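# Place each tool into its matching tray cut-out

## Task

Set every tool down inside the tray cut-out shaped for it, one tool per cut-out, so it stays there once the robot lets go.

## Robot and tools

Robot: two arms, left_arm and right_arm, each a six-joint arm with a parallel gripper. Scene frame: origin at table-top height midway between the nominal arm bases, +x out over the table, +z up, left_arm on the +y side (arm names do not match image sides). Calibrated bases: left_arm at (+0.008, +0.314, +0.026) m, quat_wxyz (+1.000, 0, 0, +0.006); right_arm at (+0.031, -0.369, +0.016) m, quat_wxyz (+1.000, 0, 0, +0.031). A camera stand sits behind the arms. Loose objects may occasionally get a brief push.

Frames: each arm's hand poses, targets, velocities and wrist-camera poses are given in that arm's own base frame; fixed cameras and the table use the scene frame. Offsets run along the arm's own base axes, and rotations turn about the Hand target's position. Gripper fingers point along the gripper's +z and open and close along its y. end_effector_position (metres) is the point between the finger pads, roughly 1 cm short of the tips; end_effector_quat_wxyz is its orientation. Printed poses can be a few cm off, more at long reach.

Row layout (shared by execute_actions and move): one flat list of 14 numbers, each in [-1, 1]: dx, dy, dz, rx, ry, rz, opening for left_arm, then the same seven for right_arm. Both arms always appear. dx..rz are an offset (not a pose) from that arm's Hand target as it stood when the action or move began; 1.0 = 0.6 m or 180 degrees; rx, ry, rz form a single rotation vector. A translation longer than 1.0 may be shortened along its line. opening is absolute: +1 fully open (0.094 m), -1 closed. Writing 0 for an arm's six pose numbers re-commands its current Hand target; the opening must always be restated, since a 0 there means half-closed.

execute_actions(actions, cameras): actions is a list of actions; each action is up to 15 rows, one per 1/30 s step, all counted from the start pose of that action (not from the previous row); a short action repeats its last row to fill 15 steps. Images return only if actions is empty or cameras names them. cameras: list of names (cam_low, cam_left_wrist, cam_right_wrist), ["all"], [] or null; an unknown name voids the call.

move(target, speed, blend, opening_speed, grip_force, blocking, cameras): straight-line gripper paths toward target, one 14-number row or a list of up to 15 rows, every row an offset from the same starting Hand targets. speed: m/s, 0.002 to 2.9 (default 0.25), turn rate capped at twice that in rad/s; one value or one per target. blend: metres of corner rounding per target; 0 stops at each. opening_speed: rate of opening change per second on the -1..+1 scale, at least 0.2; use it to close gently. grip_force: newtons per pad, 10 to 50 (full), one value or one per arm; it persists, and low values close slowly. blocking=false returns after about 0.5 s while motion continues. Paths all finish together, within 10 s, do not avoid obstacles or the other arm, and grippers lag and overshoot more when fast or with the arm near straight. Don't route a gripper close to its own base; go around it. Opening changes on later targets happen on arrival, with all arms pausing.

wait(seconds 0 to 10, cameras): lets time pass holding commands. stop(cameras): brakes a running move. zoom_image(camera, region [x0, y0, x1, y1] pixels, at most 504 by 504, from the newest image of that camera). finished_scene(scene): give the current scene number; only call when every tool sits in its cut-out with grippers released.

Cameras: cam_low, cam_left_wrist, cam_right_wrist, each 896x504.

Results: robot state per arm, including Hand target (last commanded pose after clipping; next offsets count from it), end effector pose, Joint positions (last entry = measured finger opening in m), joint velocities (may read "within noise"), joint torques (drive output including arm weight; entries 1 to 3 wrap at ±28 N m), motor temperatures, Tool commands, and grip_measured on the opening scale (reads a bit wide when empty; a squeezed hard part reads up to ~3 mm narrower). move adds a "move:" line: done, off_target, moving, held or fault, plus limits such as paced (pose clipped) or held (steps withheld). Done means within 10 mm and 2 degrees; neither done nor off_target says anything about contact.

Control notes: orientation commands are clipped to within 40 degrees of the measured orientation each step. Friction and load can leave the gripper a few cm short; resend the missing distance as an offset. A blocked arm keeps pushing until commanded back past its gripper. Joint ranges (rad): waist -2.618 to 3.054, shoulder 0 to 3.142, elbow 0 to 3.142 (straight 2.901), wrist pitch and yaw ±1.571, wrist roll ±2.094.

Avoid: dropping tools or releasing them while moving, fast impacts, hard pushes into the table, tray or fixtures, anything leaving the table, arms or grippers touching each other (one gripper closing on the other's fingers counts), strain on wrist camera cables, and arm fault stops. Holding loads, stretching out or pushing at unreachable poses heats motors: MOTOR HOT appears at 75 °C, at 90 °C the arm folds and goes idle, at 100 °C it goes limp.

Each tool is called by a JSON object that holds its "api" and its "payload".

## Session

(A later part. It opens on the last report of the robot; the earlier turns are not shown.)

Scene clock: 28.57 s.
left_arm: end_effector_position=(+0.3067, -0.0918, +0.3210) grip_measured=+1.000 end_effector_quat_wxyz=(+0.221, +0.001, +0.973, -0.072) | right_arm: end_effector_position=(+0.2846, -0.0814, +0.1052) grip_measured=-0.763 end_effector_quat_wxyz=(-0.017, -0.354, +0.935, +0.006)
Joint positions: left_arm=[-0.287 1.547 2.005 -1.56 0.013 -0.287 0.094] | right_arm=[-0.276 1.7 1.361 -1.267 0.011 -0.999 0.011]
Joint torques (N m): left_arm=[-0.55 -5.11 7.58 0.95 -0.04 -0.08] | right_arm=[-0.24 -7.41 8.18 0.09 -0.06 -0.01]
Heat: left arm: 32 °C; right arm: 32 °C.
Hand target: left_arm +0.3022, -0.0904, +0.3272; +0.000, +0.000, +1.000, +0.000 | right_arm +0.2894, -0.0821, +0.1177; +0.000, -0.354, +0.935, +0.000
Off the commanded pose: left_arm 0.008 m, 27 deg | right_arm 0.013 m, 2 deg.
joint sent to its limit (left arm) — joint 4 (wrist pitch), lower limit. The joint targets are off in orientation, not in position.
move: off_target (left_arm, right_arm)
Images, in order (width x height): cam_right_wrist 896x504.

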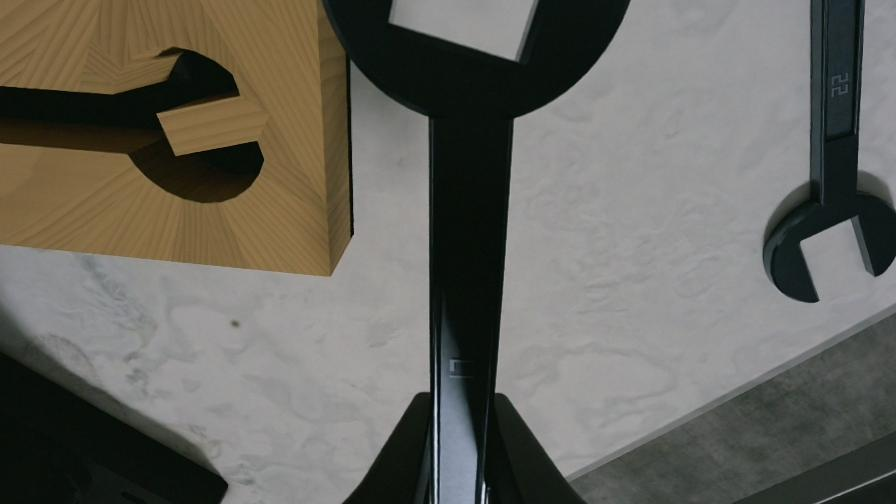

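{"api": "move", "payload": {"target": [0,0,0,0,0,0,1,-0.108,0.357,0.0,0,0,-0.539,-0.98], "cameras": ["cam_right_wrist","cam_low"]}}

Scene clock: 33.10 s.
left_arm: end_effector_position=(+0.3067, -0.0918, +0.3210) grip_measured=+1.000 end_effector_quat_wxyz=(+0.221, +0.001, +0.973, -0.072) | right_arm: end_effector_position=(+0.2231, +0.1309, +0.1118) grip_measured=-0.763 end_effector_quat_wxyz=(-0.008, +0.466, +0.885, -0.005)
Joint positions: left_arm=[-0.287 1.547 2.005 -1.56 0.013 -0.287 0.094] | right_arm=[0.521 1.54 1.22 -1.269 -0.008 1.489 0.011]
Joint torques (N m): left_arm=[-0.64 -5.16 7.57 0.97 -0.06 -0.1] | right_arm=[0.57 -5.45 6.95 0.17 0.1 0.11]
Heat: left arm: 33 °C; right arm: 31 °C.
Hand target: left_arm +0.3022, -0.0904, +0.3272; +0.000, +0.000, +1.000, +0.000 | right_arm +0.2246, +0.1321, +0.1178; +0.000, +0.466, +0.885, +0.000
Off the commanded pose: left_arm 0.008 m, 27 deg | right_arm 0.006 m, 1 deg.
joint sent to its limit (left arm) — joint 4 (wrist pitch), lower limit. The joint targets are off in orientation, not in position.
move: off_target (left_arm)
Images, in order (width x height): cam_low 896x504, cam_right_wrist 896x504.

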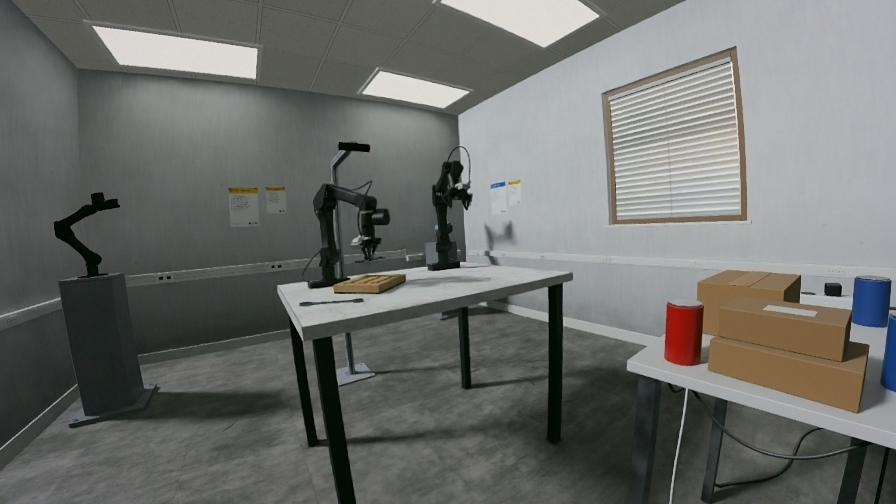

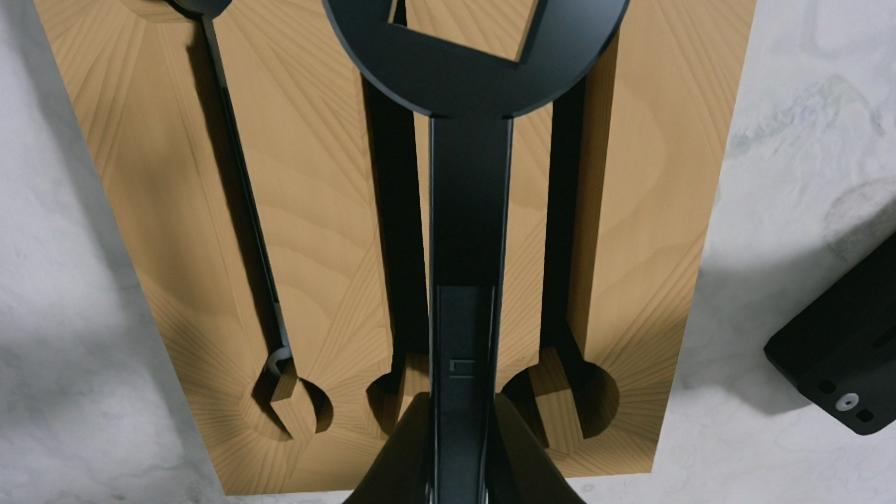

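{"api": "move", "payload": {"target": [0,0,0,0,0,0,1,0.0667,-0.035,0.0,0,0,0,-0.98], "cameras": ["cam_right_wrist"]}}

Scene clock: 34.57 s.
left_arm: end_effector_position=(+0.3067, -0.0918, +0.3210) grip_measured=+1.000 end_effector_quat_wxyz=(+0.221, +0.001, +0.973, -0.072) | right_arm: end_effector_position=(+0.2559, +0.1099, +0.1112) grip_measured=-0.763 end_effector_quat_wxyz=(-0.009, +0.467, +0.884, -0.006)
Joint positions: left_arm=[-0.287 1.547 2.005 -1.56 0.013 -0.287 0.094] | right_arm=[0.398 1.617 1.295 -1.268 -0.006 1.37 0.011]
Joint torques (N m): left_arm=[-0.68 -5.12 7.58 0.95 -0.06 -0.07] | right_arm=[-0.27 -4.51 9.1 0.15 0.08 -0.03]
Heat: left arm: 33 °C; right arm: 31 °C.
Hand target: left_arm +0.3022, -0.0904, +0.3272; +0.000, +0.000, +1.000, +0.000 | right_arm +0.2646, +0.1111, +0.1177; +0.000, +0.467, +0.885, +0.000
Off the commanded pose: left_arm 0.008 m, 27 deg | right_arm 0.011 m, 1 deg.
joint sent to its limit (left arm) — joint 4 (wrist pitch), lower limit. The joint targets are off in orientation, not in position.
move: off_target (left_arm, right_arm)
Images, in order (width x height): cam_right_wrist 896x504.

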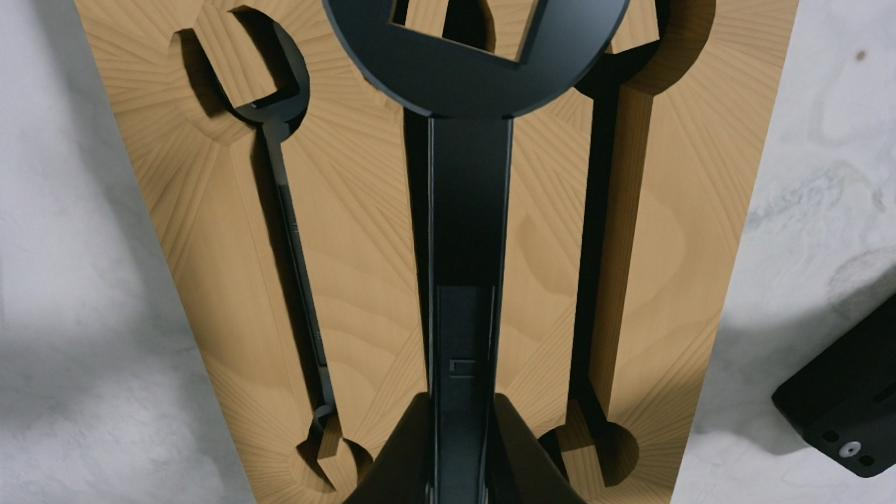

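{"api": "move", "payload": {"target": [0,0,0,0,0,0,1,0.017,0.002,-0.05,0,0,0,-0.98], "cameras": ["cam_right_wrist"], "speed": 0.1}}

Scene clock: 35.93 s.
left_arm: end_effector_position=(+0.3067, -0.0918, +0.3210) grip_measured=+1.000 end_effector_quat_wxyz=(+0.221, +0.001, +0.973, -0.072) | right_arm: end_effector_position=(+0.2753, +0.1167, +0.0936) grip_measured=-0.763 end_effector_quat_wxyz=(+0.003, +0.464, +0.886, +0.008)
Joint positions: left_arm=[-0.287 1.547 2.005 -1.56 0.013 -0.287 0.094] | right_arm=[0.394 1.669 1.28 -1.167 -0.006 1.36 0.011]
Joint torques (N m): left_arm=[-0.58 -5.14 7.58 0.96 -0.07 -0.1] | right_arm=[-0.68 -5.03 5.04 0.34 0.08 -0.02]
Heat: left arm: 33 °C; right arm: 31 °C.
Hand target: left_arm +0.3022, -0.0904, +0.3272; +0.000, +0.000, +1.000, +0.000 | right_arm +0.2748, +0.1123, +0.0878; +0.000, +0.466, +0.885, +0.000
Off the commanded pose: left_arm 0.008 m, 27 deg | right_arm 0.007 m, 1 deg.
joint sent to its limit (left arm) — joint 4 (wrist pitch), lower limit. The joint targets are off in orientation, not in position.
move: off_target (left_arm)
Images, in order (width x height): cam_right_wrist 896x504.

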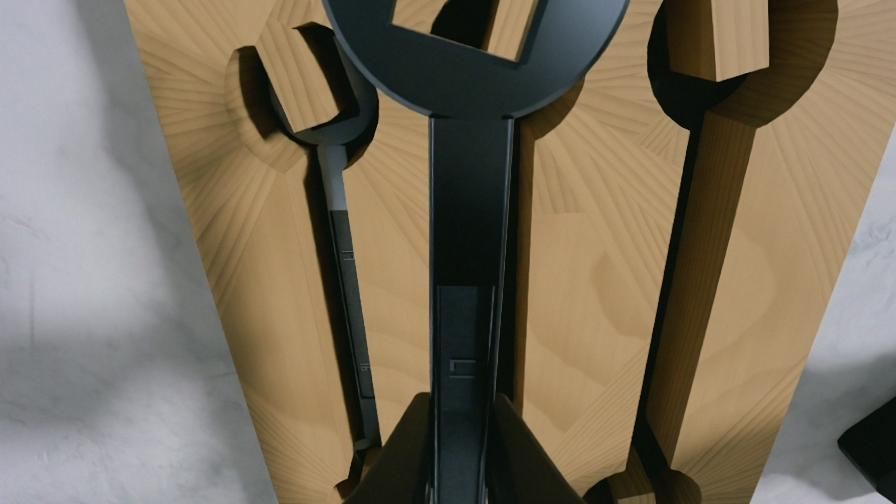

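{"api": "move", "payload": {"target": [0,0,0,0,0,0,1,-0.023,0.0047,-0.017,0,0,0,-0.98], "cameras": ["cam_right_wrist"], "speed": 0.1}}

Scene clock: 37.27 s.
left_arm: end_effector_position=(+0.3067, -0.0918, +0.3210) grip_measured=+1.000 end_effector_quat_wxyz=(+0.221, +0.001, +0.973, -0.072) | right_arm: end_effector_position=(+0.2629, +0.1147, +0.0737) grip_measured=-0.763 end_effector_quat_wxyz=(-0.008, +0.466, +0.885, -0.005)
Joint positions: left_arm=[-0.287 1.547 2.005 -1.56 0.013 -0.287 0.094] | right_arm=[0.404 1.669 1.2 -1.12 -0.006 1.374 0.011]
Joint torques (N m): left_arm=[-0.61 -5.05 7.66 0.95 -0.08 -0.1] | right_arm=[0.62 -7.47 4.86 0.28 0.08 0.11]
Heat: left arm: 33 °C; right arm: 31 °C.
Hand target: left_arm +0.3022, -0.0904, +0.3272; +0.000, +0.000, +1.000, +0.000 | right_arm +0.2610, +0.1151, +0.0776; +0.000, +0.467, +0.884, +0.000
Off the commanded pose: left_arm 0.008 m, 27 deg | right_arm 0.004 m, 1 deg.
joint sent to its limit (left arm) — joint 4 (wrist pitch), lower limit. The joint targets are off in orientation, not in position.
move: off_target (left_arm)
Images, in order (width x height): cam_right_wrist 896x504.

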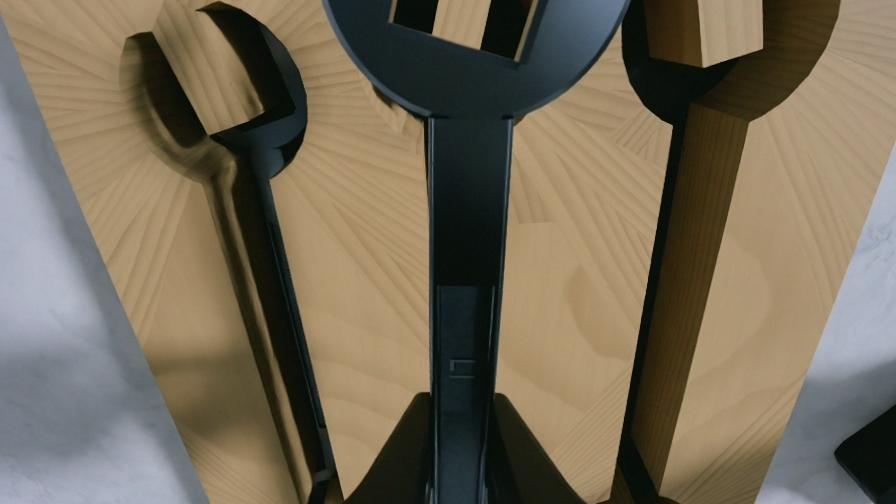

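{"api": "move", "payload": {"target": [0,0,0,0,0,0,1,-0.0047,0.0068,-0.014,0,0,0,-0.98], "cameras": ["cam_right_wrist"], "speed": 0.1}}

{"api": "zoom_image", "payload": {"camera": "cam_right_wrist", "region": [300, 0, 650, 250]}}

Scene clock: 38.40 s.
left_arm: end_effector_position=(+0.3067, -0.0918, +0.3210) grip_measured=+1.000 end_effector_quat_wxyz=(+0.221, +0.001, +0.973, -0.072) | right_arm: end_effector_position=(+0.2604, +0.1190, +0.0667) grip_measured=-0.763 end_effector_quat_wxyz=(-0.006, +0.466, +0.885, -0.003)
Joint positions: left_arm=[-0.287 1.547 2.005 -1.56 0.013 -0.287 0.094] | right_arm=[0.421 1.669 1.172 -1.087 -0.006 1.391 0.011]
Joint torques (N m): left_arm=[-0.57 -5.09 7.62 0.95 -0.06 -0.08] | right_arm=[0.62 -7.16 4.75 0.3 0.08 0.1]
Heat: left arm: 33 °C; right arm: 31 °C.
Hand target: left_arm +0.3022, -0.0904, +0.3272; +0.000, +0.000, +1.000, +0.000 | right_arm +0.2582, +0.1192, +0.0692; +0.000, +0.466, +0.885, +0.000
Off the commanded pose: left_arm 0.008 m, 27 deg | right_arm 0.003 m, 1 deg.
joint sent to its limit (left arm) — joint 4 (wrist pitch), lower limit. The joint targets are off in orientation, not in position.
move: off_target (left_arm)
Images, in order (width x height): cam_right_wrist 896x504.

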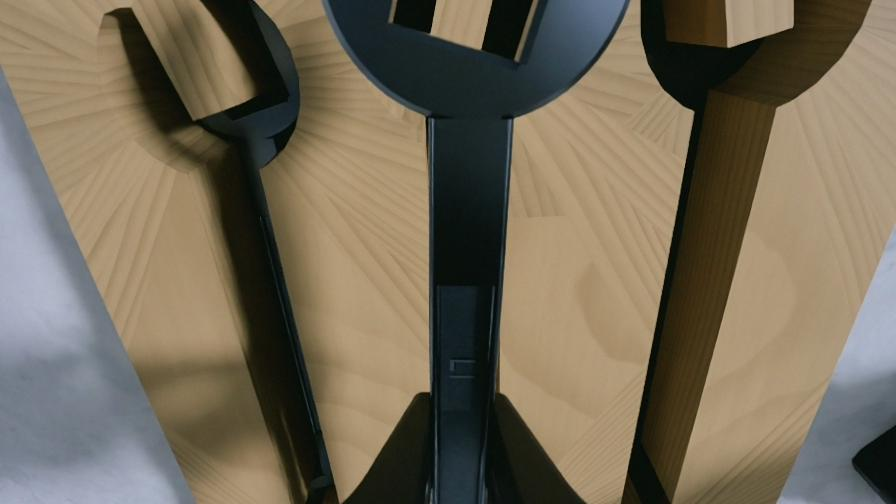

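Scaled by 1.440 from the camera's 896x504 image, which has a finer 1280x720 frame.

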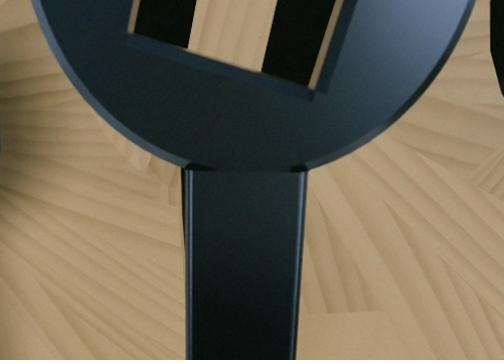

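{"api": "move", "payload": {"target": [0,0,0,0,0,0,1,0,0,-0.012,0,0,0,-0.98], "cameras": ["cam_right_wrist"], "speed": 0.05}}

{"api": "zoom_image", "payload": {"camera": "cam_right_wrist", "region": [300, 0, 650, 250]}}

Scene clock: 39.57 s.
left_arm: end_effector_position=(+0.3067, -0.0918, +0.3210) grip_measured=+1.000 end_effector_quat_wxyz=(+0.221, +0.001, +0.973, -0.072) | right_arm: end_effector_position=(+0.2607, +0.1191, +0.0614) grip_measured=-0.763 end_effector_quat_wxyz=(-0.004, +0.466, +0.885, +0.000)
Joint positions: left_arm=[-0.287 1.547 2.005 -1.56 0.013 -0.287 0.094] | right_arm=[0.421 1.669 1.15 -1.058 -0.006 1.391 0.011]
Joint torques (N m): left_arm=[-0.54 -5.11 7.56 0.95 -0.06 -0.08] | right_arm=[0.62 -6.58 4.72 0.3 0.08 0.1]
Heat: left arm: 33 °C; right arm: 31 °C.
Hand target: left_arm +0.3022, -0.0904, +0.3272; +0.000, +0.000, +1.000, +0.000 | right_arm +0.2582, +0.1192, +0.0620; +0.000, +0.466, +0.885, +0.000
Off the commanded pose: left_arm 0.008 m, 27 deg | right_arm 0.003 m, 0 deg.
joint sent to its limit (left arm) — joint 4 (wrist pitch), lower limit. The joint targets are off in orientation, not in position.
move: off_target (left_arm)
Images, in order (width x height): cam_right_wrist 896x504.

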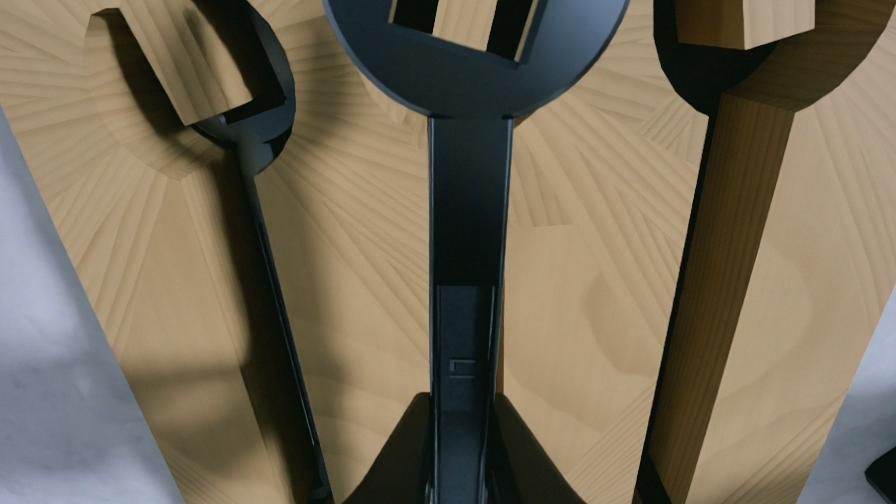

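Scaled by 1.440 from the camera's 896x504 image, which has a finer 1280x720 frame.

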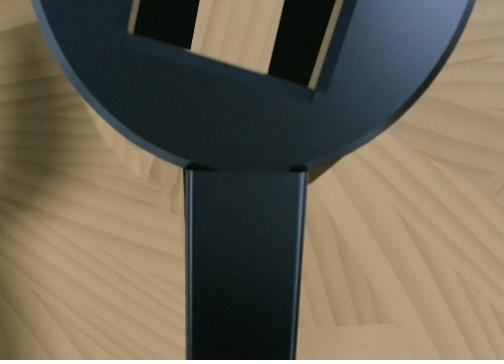

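{"api": "move", "payload": {"target": [0,0,0,0,0,0,1,-0.0033,0.0018,-0.01,0,0,0,-0.98], "cameras": ["cam_right_wrist"], "speed": 0.05}}

{"api": "zoom_image", "payload": {"camera": "cam_right_wrist", "region": [300, 0, 650, 250]}}

Scene clock: 40.67 s.
left_arm: end_effector_position=(+0.3067, -0.0918, +0.3210) grip_measured=+1.000 end_effector_quat_wxyz=(+0.221, +0.001, +0.973, -0.072) | right_arm: end_effector_position=(+0.2588, +0.1201, +0.0559) grip_measured=-0.763 end_effector_quat_wxyz=(-0.004, +0.467, +0.884, +0.000)
Joint positions: left_arm=[-0.287 1.547 2.005 -1.56 0.013 -0.287 0.094] | right_arm=[0.427 1.669 1.127 -1.034 -0.006 1.398 0.011]
Joint torques (N m): left_arm=[-0.55 -5.19 7.65 0.96 -0.06 -0.09] | right_arm=[0.65 -6.43 4.71 0.3 0.08 0.1]
Heat: left arm: 33 °C; right arm: 31 °C.
Hand target: left_arm +0.3022, -0.0904, +0.3272; +0.000, +0.000, +1.000, +0.000 | right_arm +0.2562, +0.1203, +0.0560; +0.000, +0.467, +0.885, +0.000
Off the commanded pose: left_arm 0.008 m, 27 deg | right_arm 0.003 m, 0 deg.
joint sent to its limit (left arm) — joint 4 (wrist pitch), lower limit. The joint targets are off in orientation, not in position.
move: off_target (left_arm)
Images, in order (width x height): cam_right_wrist 896x504.

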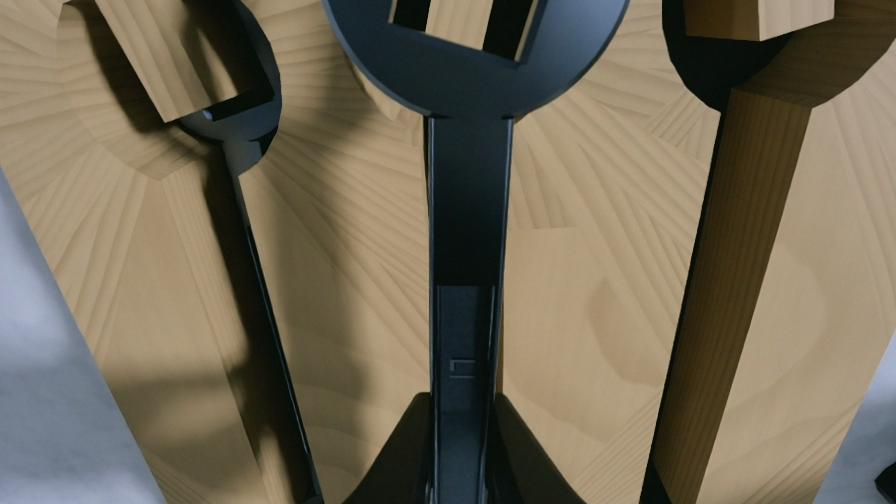

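Scaled by 1.440 from the camera's 896x504 image, which has a finer 1280x720 frame.

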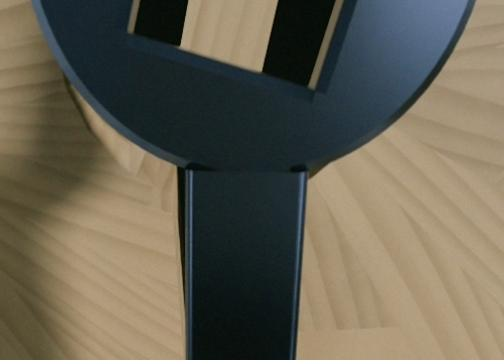

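{"api": "move", "payload": {"target": [0,0,0,0,0,0,1,-0.002,0.0,-0.006,0,0,0.0085,-0.98], "cameras": ["cam_right_wrist"], "speed": 0.05}}

{"api": "zoom_image", "payload": {"camera": "cam_right_wrist", "region": [300, 0, 650, 400]}}

Scene clock: 41.80 s.
left_arm: end_effector_position=(+0.3067, -0.0918, +0.3210) grip_measured=+1.000 end_effector_quat_wxyz=(+0.221, +0.001, +0.973, -0.072) | right_arm: end_effector_position=(+0.2579, +0.1197, +0.0524) grip_measured=-0.763 end_effector_quat_wxyz=(-0.004, +0.461, +0.887, +0.000)
Joint positions: left_arm=[-0.287 1.547 2.005 -1.56 0.013 -0.287 0.094] | right_arm=[0.427 1.669 1.112 -1.019 -0.006 1.386 0.011]
Joint torques (N m): left_arm=[-0.51 -5.16 7.69 0.95 -0.06 -0.09] | right_arm=[0.77 -6.39 4.67 0.31 0.08 -0.02]
Heat: left arm: 33 °C; right arm: 31 °C.
Hand target: left_arm +0.3022, -0.0904, +0.3272; +0.000, +0.000, +1.000, +0.000 | right_arm +0.2550, +0.1203, +0.0524; +0.000, +0.455, +0.891, +0.000
Off the commanded pose: left_arm 0.008 m, 27 deg | right_arm 0.003 m, 1 deg.
joint sent to its limit (left arm) — joint 4 (wrist pitch), lower limit. The joint targets are off in orientation, not in position.
move: off_target (left_arm)
Images, in order (width x height): cam_right_wrist 896x504.

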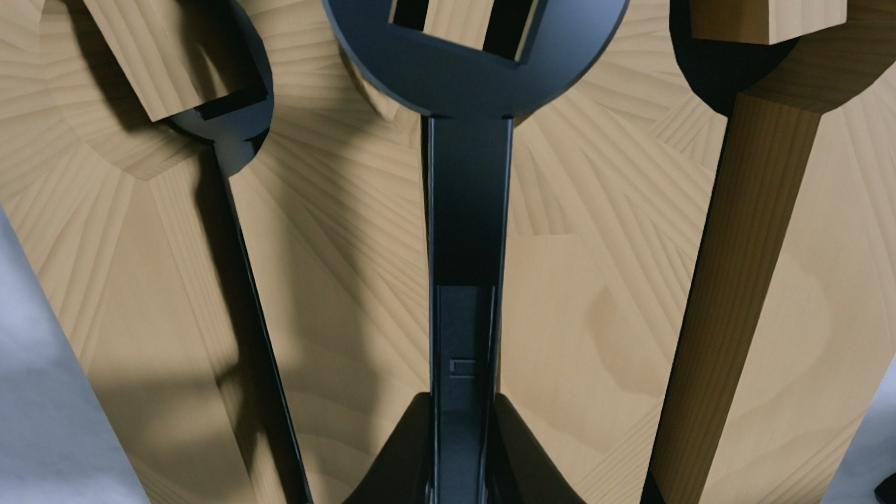

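Scaled by 1.260 from the camera's 896x504 image, which has a finer 1280x720 frame.

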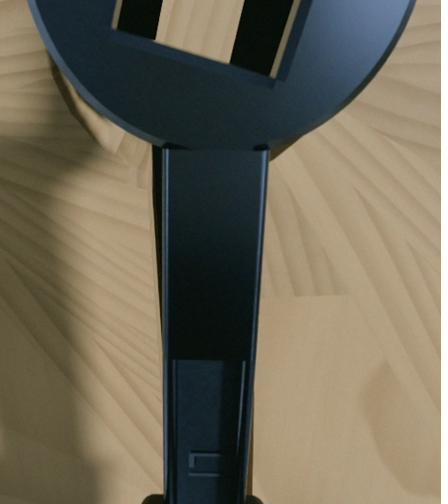

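{"api": "move", "payload": {"target": [0,0,0,0,0,0,1,0.001,0.001,-0.003,0,0,0.009,-0.98], "cameras": ["cam_right_wrist"], "speed": 0.05}}

{"api": "zoom_image", "payload": {"camera": "cam_right_wrist", "region": [300, 0, 650, 400]}}

Scene clock: 43.00 s.
left_arm: end_effector_position=(+0.3067, -0.0918, +0.3210) grip_measured=+1.000 end_effector_quat_wxyz=(+0.221, +0.001, +0.973, -0.072) | right_arm: end_effector_position=(+0.2595, +0.1204, +0.0524) grip_measured=-0.763 end_effector_quat_wxyz=(-0.002, +0.449, +0.893, +0.003)
Joint positions: left_arm=[-0.287 1.547 2.005 -1.56 0.013 -0.287 0.094] | right_arm=[0.427 1.669 1.112 -1.012 -0.006 1.359 0.011]
Joint torques (N m): left_arm=[-0.62 -5.16 7.56 0.98 -0.08 -0.08] | right_arm=[0.85 -6.01 4.55 0.32 0.08 -0.03]
Heat: left arm: 33 °C; right arm: 31 °C.
Hand target: left_arm +0.3022, -0.0904, +0.3272; +0.000, +0.000, +1.000, +0.000 | right_arm +0.2557, +0.1209, +0.0506; +0.000, +0.442, +0.897, +0.000
Off the commanded pose: left_arm 0.008 m, 27 deg | right_arm 0.004 m, 1 deg.
joint sent to its limit (left arm) — joint 4 (wrist pitch), lower limit. The joint targets are off in orientation, not in position.
move: off_target (left_arm)
Images, in order (width x height): cam_right_wrist 896x504.

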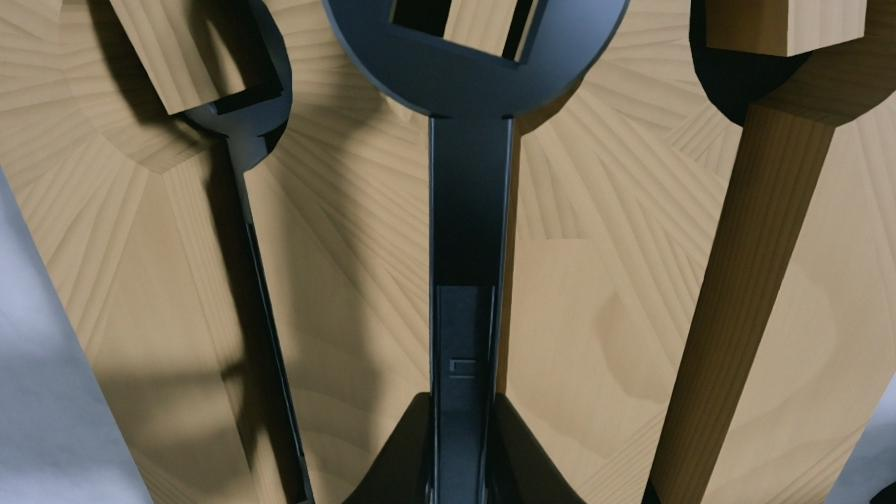

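Scaled by 1.260 from the camera's 896x504 image, which has a finer 1280x720 frame.

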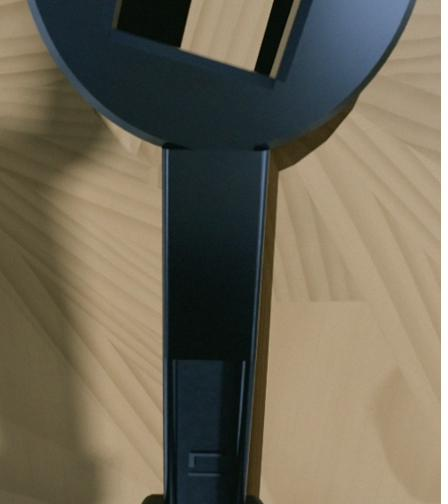

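{"api": "move", "payload": {"target": [0,0,0,0,0,0,1,-0.0035,0.0005,0.002,0,0,-0.0033,-0.98], "cameras": ["cam_right_wrist"], "speed": 0.05}}

{"api": "zoom_image", "payload": {"camera": "cam_right_wrist", "region": [300, 0, 650, 400]}}

Scene clock: 44.23 s.
left_arm: end_effector_position=(+0.3067, -0.0918, +0.3210) grip_measured=+1.000 end_effector_quat_wxyz=(+0.221, +0.001, +0.973, -0.072) | right_arm: end_effector_position=(+0.2586, +0.1222, +0.0524) grip_measured=-0.763 end_effector_quat_wxyz=(-0.002, +0.447, +0.895, +0.003)
Joint positions: left_arm=[-0.287 1.547 2.005 -1.56 0.013 -0.287 0.094] | right_arm=[0.434 1.669 1.112 -1.012 -0.006 1.36 0.011]
Joint torques (N m): left_arm=[-0.59 -5.16 7.62 0.95 -0.04 -0.1] | right_arm=[0.65 -6.61 4.25 0.29 0.07 0.11]
Heat: left arm: 33 °C; right arm: 31 °C.
Hand target: left_arm +0.3022, -0.0904, +0.3272; +0.000, +0.000, +1.000, +0.000 | right_arm +0.2535, +0.1212, +0.0518; +0.000, +0.446, +0.895, +0.000
Off the commanded pose: left_arm 0.008 m, 27 deg | right_arm 0.005 m, 0 deg.
joint sent to its limit (left arm) — joint 4 (wrist pitch), lower limit. The joint targets are off in orientation, not in position.
move: off_target (left_arm)
Images, in order (width x height): cam_right_wrist 896x504.

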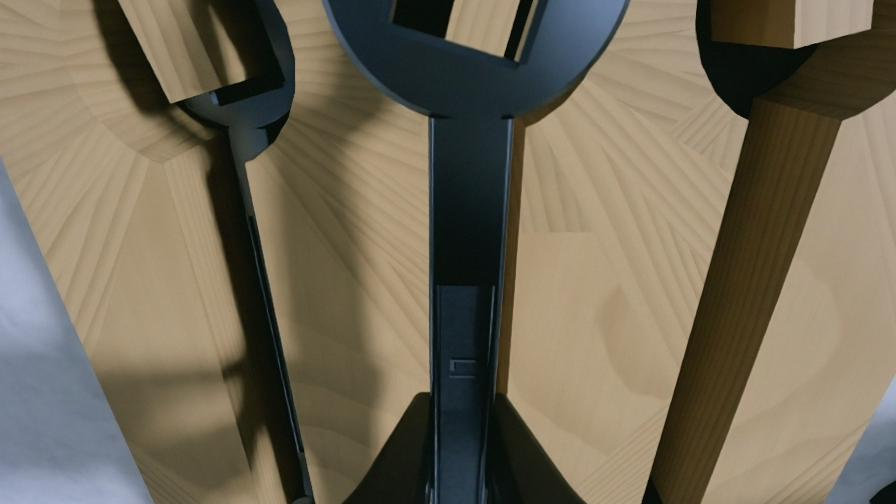

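Scaled by 1.260 from the camera's 896x504 image, which has a finer 1280x720 frame.

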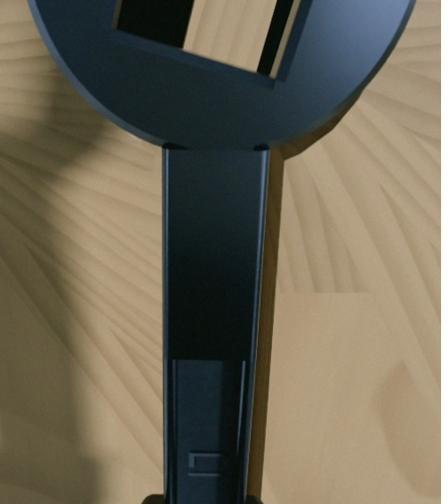

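{"api": "move", "payload": {"target": [[0,0,0,0,0,0,1,0.0017,-0.0003,0.02,0,0,-0.005,-0.98],[0,0,0,0,0,0,1,0.0017,-0.0003,0.0015,0,0,-0.005,-0.98]], "cameras": ["cam_right_wrist"], "speed": 0.05}}

{"api": "zoom_image", "payload": {"camera": "cam_right_wrist", "region": [300, 0, 650, 400]}}

Scene clock: 45.93 s.
left_arm: end_effector_position=(+0.3067, -0.0918, +0.3210) grip_measured=+1.000 end_effector_quat_wxyz=(+0.221, +0.001, +0.973, -0.072) | right_arm: end_effector_position=(+0.2568, +0.1214, +0.0524) grip_measured=-0.763 end_effector_quat_wxyz=(-0.004, +0.453, +0.892, +0.000)
Joint positions: left_arm=[-0.287 1.547 2.005 -1.56 0.013 -0.287 0.094] | right_arm=[0.434 1.669 1.112 -1.02 -0.006 1.374 0.011]
Joint torques (N m): left_arm=[-0.61 -5.18 7.64 0.97 -0.04 -0.1] | right_arm=[0.5 -6.48 4.7 0.31 0.08 0.11]
Heat: left arm: 33 °C; right arm: 31 °C.
Hand target: left_arm +0.3022, -0.0904, +0.3272; +0.000, +0.000, +1.000, +0.000 | right_arm +0.2545, +0.1210, +0.0527; +0.000, +0.454, +0.891, +0.000
Off the commanded pose: left_arm 0.008 m, 27 deg | right_arm 0.002 m, 0 deg.
joint sent to its limit (left arm) — joint 4 (wrist pitch), lower limit. The joint targets are off in orientation, not in position.
move: off_target (left_arm)
Images, in order (width x height): cam_right_wrist 896x504.

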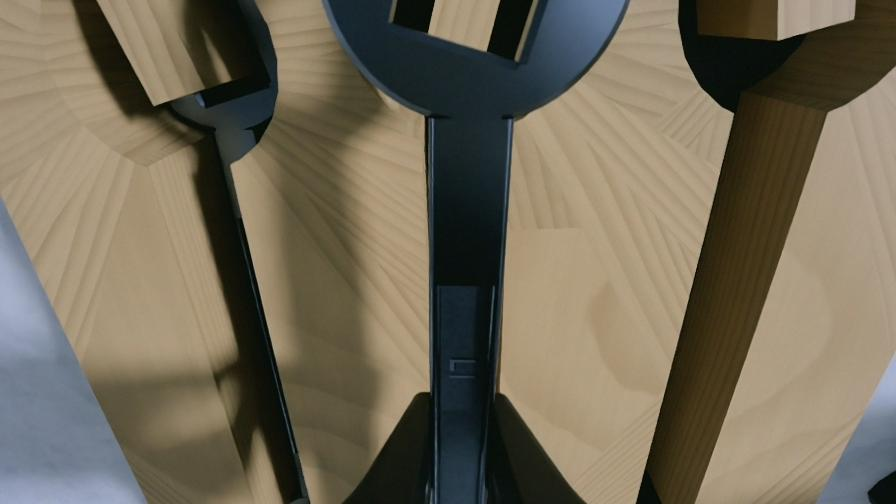

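Scaled by 1.260 from the camera's 896x504 image, which has a finer 1280x720 frame.

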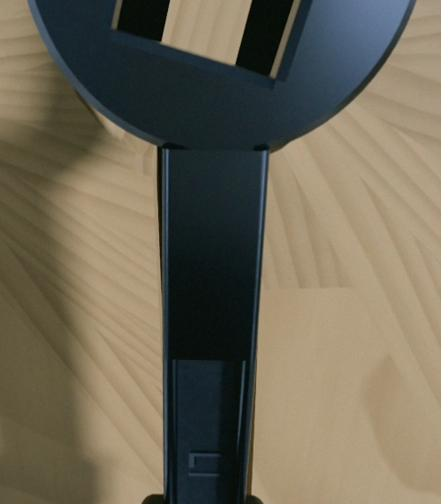

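{"api": "move", "payload": {"target": [0,0,0,0,0,0,1,0,0,-0.0083,0,0,0.001,-0.98], "cameras": ["cam_right_wrist"], "speed": 0.03}}

{"api": "zoom_image", "payload": {"camera": "cam_right_wrist", "region": [300, 0, 650, 400]}}

Scene clock: 46.93 s.
left_arm: end_effector_position=(+0.3067, -0.0918, +0.3210) grip_measured=+1.000 end_effector_quat_wxyz=(+0.221, +0.001, +0.973, -0.072) | right_arm: end_effector_position=(+0.2571, +0.1215, +0.0490) grip_measured=-0.763 end_effector_quat_wxyz=(-0.002, +0.453, +0.892, +0.002)
Joint positions: left_arm=[-0.287 1.547 2.005 -1.56 0.013 -0.287 0.094] | right_arm=[0.434 1.669 1.098 -1 -0.006 1.374 0.011]
Joint torques (N m): left_arm=[-0.58 -5.12 7.64 0.96 -0.05 -0.1] | right_arm=[0.51 -5.98 4.67 0.32 0.08 0.07]
Heat: left arm: 33 °C; right arm: 31 °C.
Hand target: left_arm +0.3022, -0.0904, +0.3272; +0.000, +0.000, +1.000, +0.000 | right_arm +0.2544, +0.1210, +0.0477; -0.001, +0.452, +0.892, +0.000
Off the commanded pose: left_arm 0.008 m, 27 deg | right_arm 0.003 m, 0 deg.
joint sent to its limit (left arm) — joint 4 (wrist pitch), lower limit. The joint targets are off in orientation, not in position.
move: off_target (left_arm)
Images, in order (width x height): cam_right_wrist 896x504.

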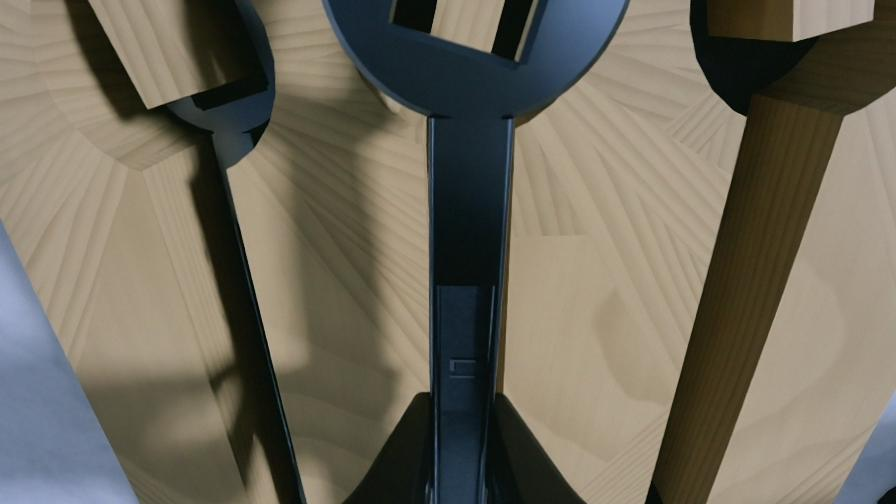

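Scaled by 1.260 from the camera's 896x504 image, which has a finer 1280x720 frame.

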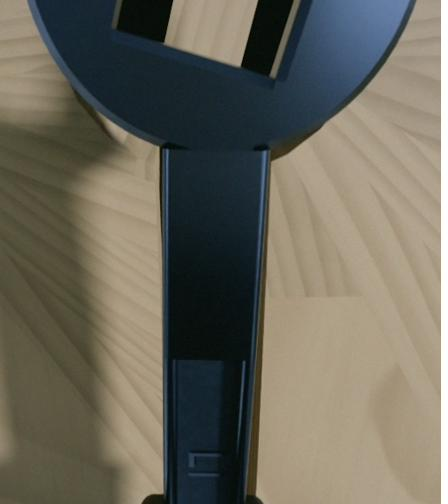

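{"api": "move", "payload": {"target": [0,0,0,0,0,0,1,-0.001,0.0015,-0.0083,0,0,0.000,-0.98], "cameras": ["cam_right_wrist"], "speed": 0.03}}

{"api": "zoom_image", "payload": {"camera": "cam_right_wrist", "region": [300, 0, 650, 400]}}

Scene clock: 47.97 s.
left_arm: end_effector_position=(+0.3067, -0.0918, +0.3210) grip_measured=+1.000 end_effector_quat_wxyz=(+0.221, +0.001, +0.973, -0.072) | right_arm: end_effector_position=(+0.2574, +0.1216, +0.0456) grip_measured=-0.763 end_effector_quat_wxyz=(+0.000, +0.453, +0.891, +0.004)
Joint positions: left_arm=[-0.287 1.547 2.005 -1.56 0.013 -0.287 0.094] | right_arm=[0.434 1.669 1.084 -0.98 -0.006 1.375 0.011]
Joint torques (N m): left_arm=[-0.5 -5.16 7.64 0.95 -0.04 -0.1] | right_arm=[0.79 -5.56 4.64 0.34 0.08 0.1]
Heat: left arm: 33 °C; right arm: 31 °C.
Hand target: left_arm +0.3022, -0.0904, +0.3272; +0.000, +0.000, +1.000, +0.000 | right_arm +0.2540, +0.1220, +0.0428; +0.000, +0.452, +0.892, +0.000
Off the commanded pose: left_arm 0.008 m, 27 deg | right_arm 0.005 m, 1 deg.
joint sent to its limit (left arm) — joint 4 (wrist pitch), lower limit. The joint targets are off in orientation, not in position.
move: off_target (left_arm)
Images, in order (width x height): cam_right_wrist 896x504.

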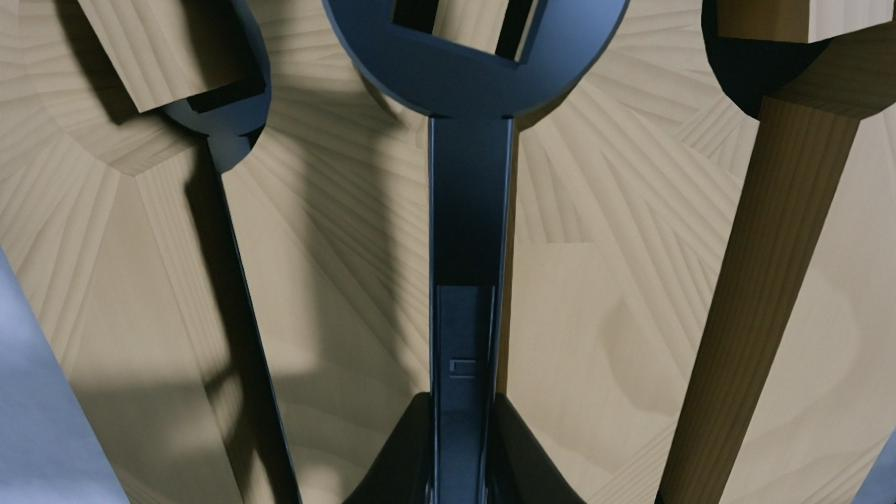

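Scaled by 1.260 from the camera's 896x504 image, which has a finer 1280x720 frame.

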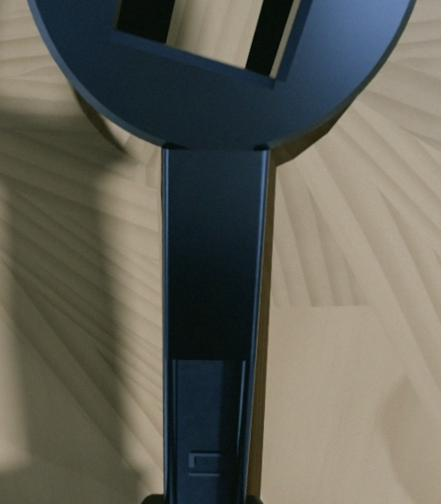

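{"api": "move", "payload": {"target": [0,0,0,0,0,0,1,-0.004,0.0013,-0.0053,0,0,0.000,-0.98], "cameras": ["cam_right_wrist"], "speed": 0.03}}

{"api": "zoom_image", "payload": {"camera": "cam_right_wrist", "region": [300, 0, 650, 400]}}

Scene clock: 49.03 s.
left_arm: end_effector_position=(+0.3067, -0.0918, +0.3210) grip_measured=+1.000 end_effector_quat_wxyz=(+0.221, +0.001, +0.973, -0.072) | right_arm: end_effector_position=(+0.2546, +0.1228, +0.0419) grip_measured=-0.763 end_effector_quat_wxyz=(-0.001, +0.452, +0.892, +0.004)
Joint positions: left_arm=[-0.287 1.547 2.005 -1.56 0.013 -0.287 0.094] | right_arm=[0.442 1.669 1.068 -0.966 -0.006 1.381 0.011]
Joint torques (N m): left_arm=[-0.61 -5.14 7.58 0.95 -0.06 -0.1] | right_arm=[0.65 -5.7 4.63 0.32 0.07 0.1]
Heat: left arm: 33 °C; right arm: 31 °C.
Hand target: left_arm +0.3022, -0.0904, +0.3272; +0.000, +0.000, +1.000, +0.000 | right_arm +0.2515, +0.1227, +0.0396; +0.000, +0.452, +0.892, +0.000
Off the commanded pose: left_arm 0.008 m, 27 deg | right_arm 0.004 m, 0 deg.
joint sent to its limit (left arm) — joint 4 (wrist pitch), lower limit. The joint targets are off in orientation, not in position.
move: off_target (left_arm)
Images, in order (width x height): cam_right_wrist 896x504.

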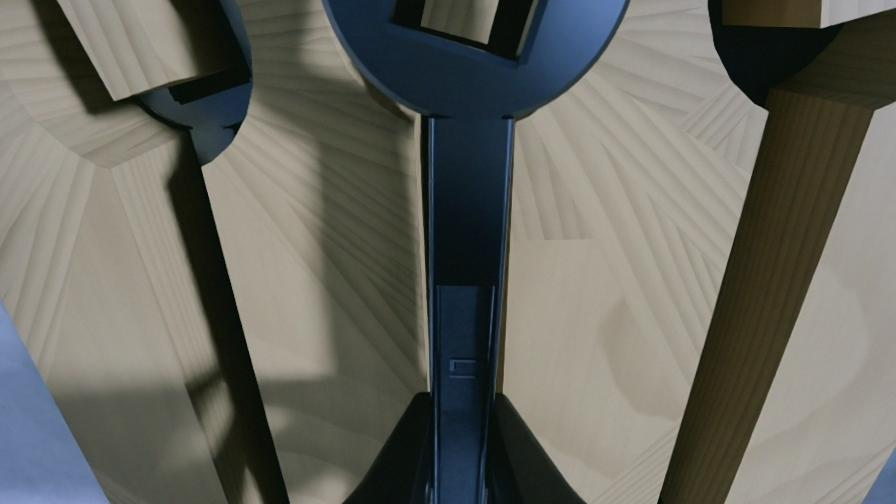

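Scaled by 1.260 from the camera's 896x504 image, which has a finer 1280x720 frame.

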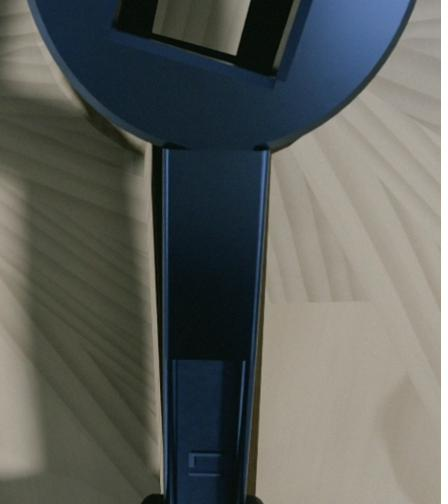

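{"api": "move", "payload": {"target": [0,0,0,0,0,0,1,0,0,-0.0083,0,0,0.000,-0.98], "cameras": ["cam_right_wrist"], "speed": 0.03}}

{"api": "zoom_image", "payload": {"camera": "cam_right_wrist", "region": [300, 0, 650, 400]}}

Scene clock: 50.17 s.
left_arm: end_effector_position=(+0.3067, -0.0918, +0.3210) grip_measured=+1.000 end_effector_quat_wxyz=(+0.221, +0.001, +0.973, -0.072) | right_arm: end_effector_position=(+0.2551, +0.1231, +0.0387) grip_measured=-0.763 end_effector_quat_wxyz=(+0.001, +0.452, +0.892, +0.006)
Joint positions: left_arm=[-0.287 1.547 2.005 -1.56 0.013 -0.287 0.094] | right_arm=[0.442 1.669 1.055 -0.946 -0.006 1.381 0.011]
Joint torques (N m): left_arm=[-0.62 -5.2 7.6 0.95 -0.07 -0.1] | right_arm=[0.65 -5.18 4.63 0.35 0.08 0.1]
Heat: left arm: 33 °C; right arm: 31 °C.
Hand target: left_arm +0.3022, -0.0904, +0.3272; +0.000, +0.000, +1.000, +0.000 | right_arm +0.2516, +0.1227, +0.0346; +0.000, +0.452, +0.892, +0.000
Off the commanded pose: left_arm 0.008 m, 27 deg | right_arm 0.005 m, 1 deg.
joint sent to its limit (left arm) — joint 4 (wrist pitch), lower limit. The joint targets are off in orientation, not in position.
move: off_target (left_arm)
Images, in order (width x height): cam_right_wrist 896x504.

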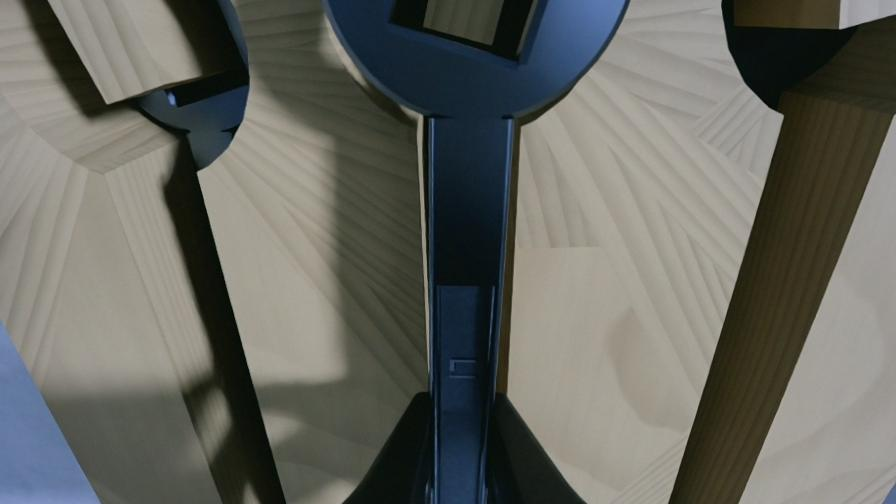

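Scaled by 1.260 from the camera's 896x504 image, which has a finer 1280x720 frame.

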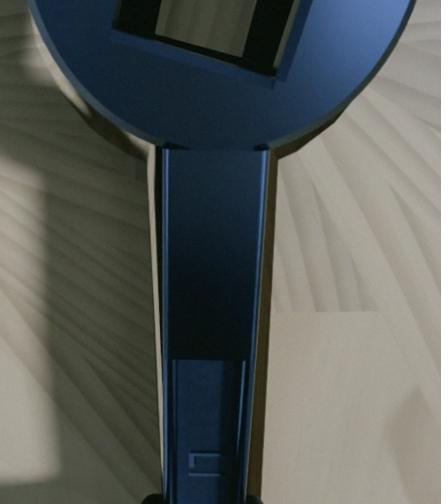

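{"api": "move", "payload": {"target": [0,0,0,0,0,0,1,-0.0005,0.0005,-0.0083,0,0,0.000,-0.98], "cameras": ["cam_right_wrist"], "speed": 0.03}}

{"api": "zoom_image", "payload": {"camera": "cam_right_wrist", "region": [300, 0, 650, 400]}}

Scene clock: 51.17 s.
left_arm: end_effector_position=(+0.3067, -0.0918, +0.3210) grip_measured=+1.000 end_effector_quat_wxyz=(+0.221, +0.001, +0.973, -0.072) | right_arm: end_effector_position=(+0.2554, +0.1232, +0.0356) grip_measured=-0.763 end_effector_quat_wxyz=(+0.003, +0.453, +0.891, +0.009)
Joint positions: left_arm=[-0.287 1.547 2.005 -1.56 0.013 -0.287 0.094] | right_arm=[0.442 1.669 1.042 -0.926 -0.006 1.382 0.011]
Joint torques (N m): left_arm=[-0.61 -5.12 7.46 0.96 -0.05 -0.09] | right_arm=[0.76 -4.68 4.6 0.37 0.08 0.1]
Heat: left arm: 33 °C; right arm: 31 °C.
Hand target: left_arm +0.3022, -0.0904, +0.3272; +0.000, +0.000, +1.000, +0.000 | right_arm +0.2512, +0.1230, +0.0296; +0.000, +0.452, +0.892, +0.000
Off the commanded pose: left_arm 0.008 m, 27 deg | right_arm 0.007 m, 1 deg.
joint sent to its limit (left arm) — joint 4 (wrist pitch), lower limit. The joint targets are off in orientation, not in position.
move: off_target (left_arm)
Images, in order (width x height): cam_right_wrist 896x504.

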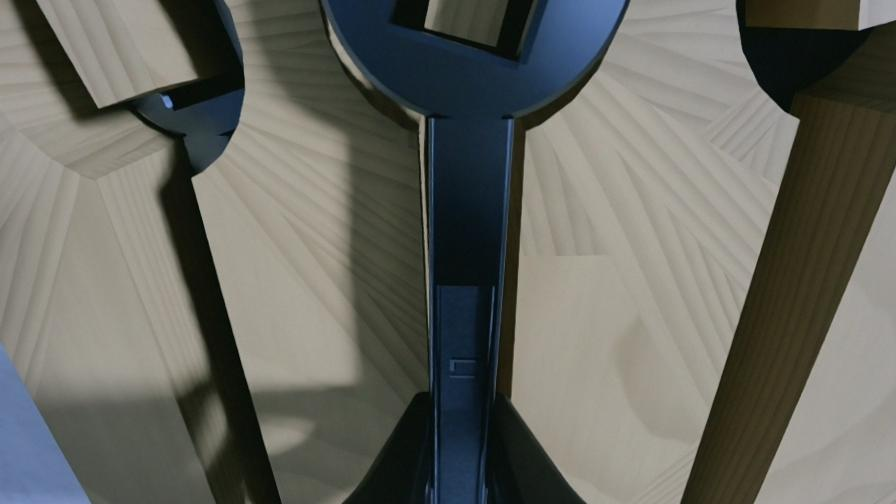

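Scaled by 1.260 from the camera's 896x504 image, which has a finer 1280x720 frame.

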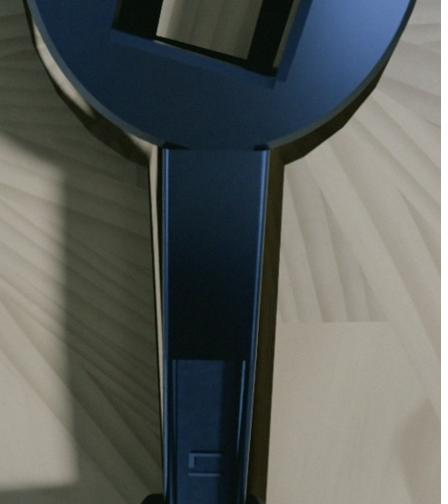

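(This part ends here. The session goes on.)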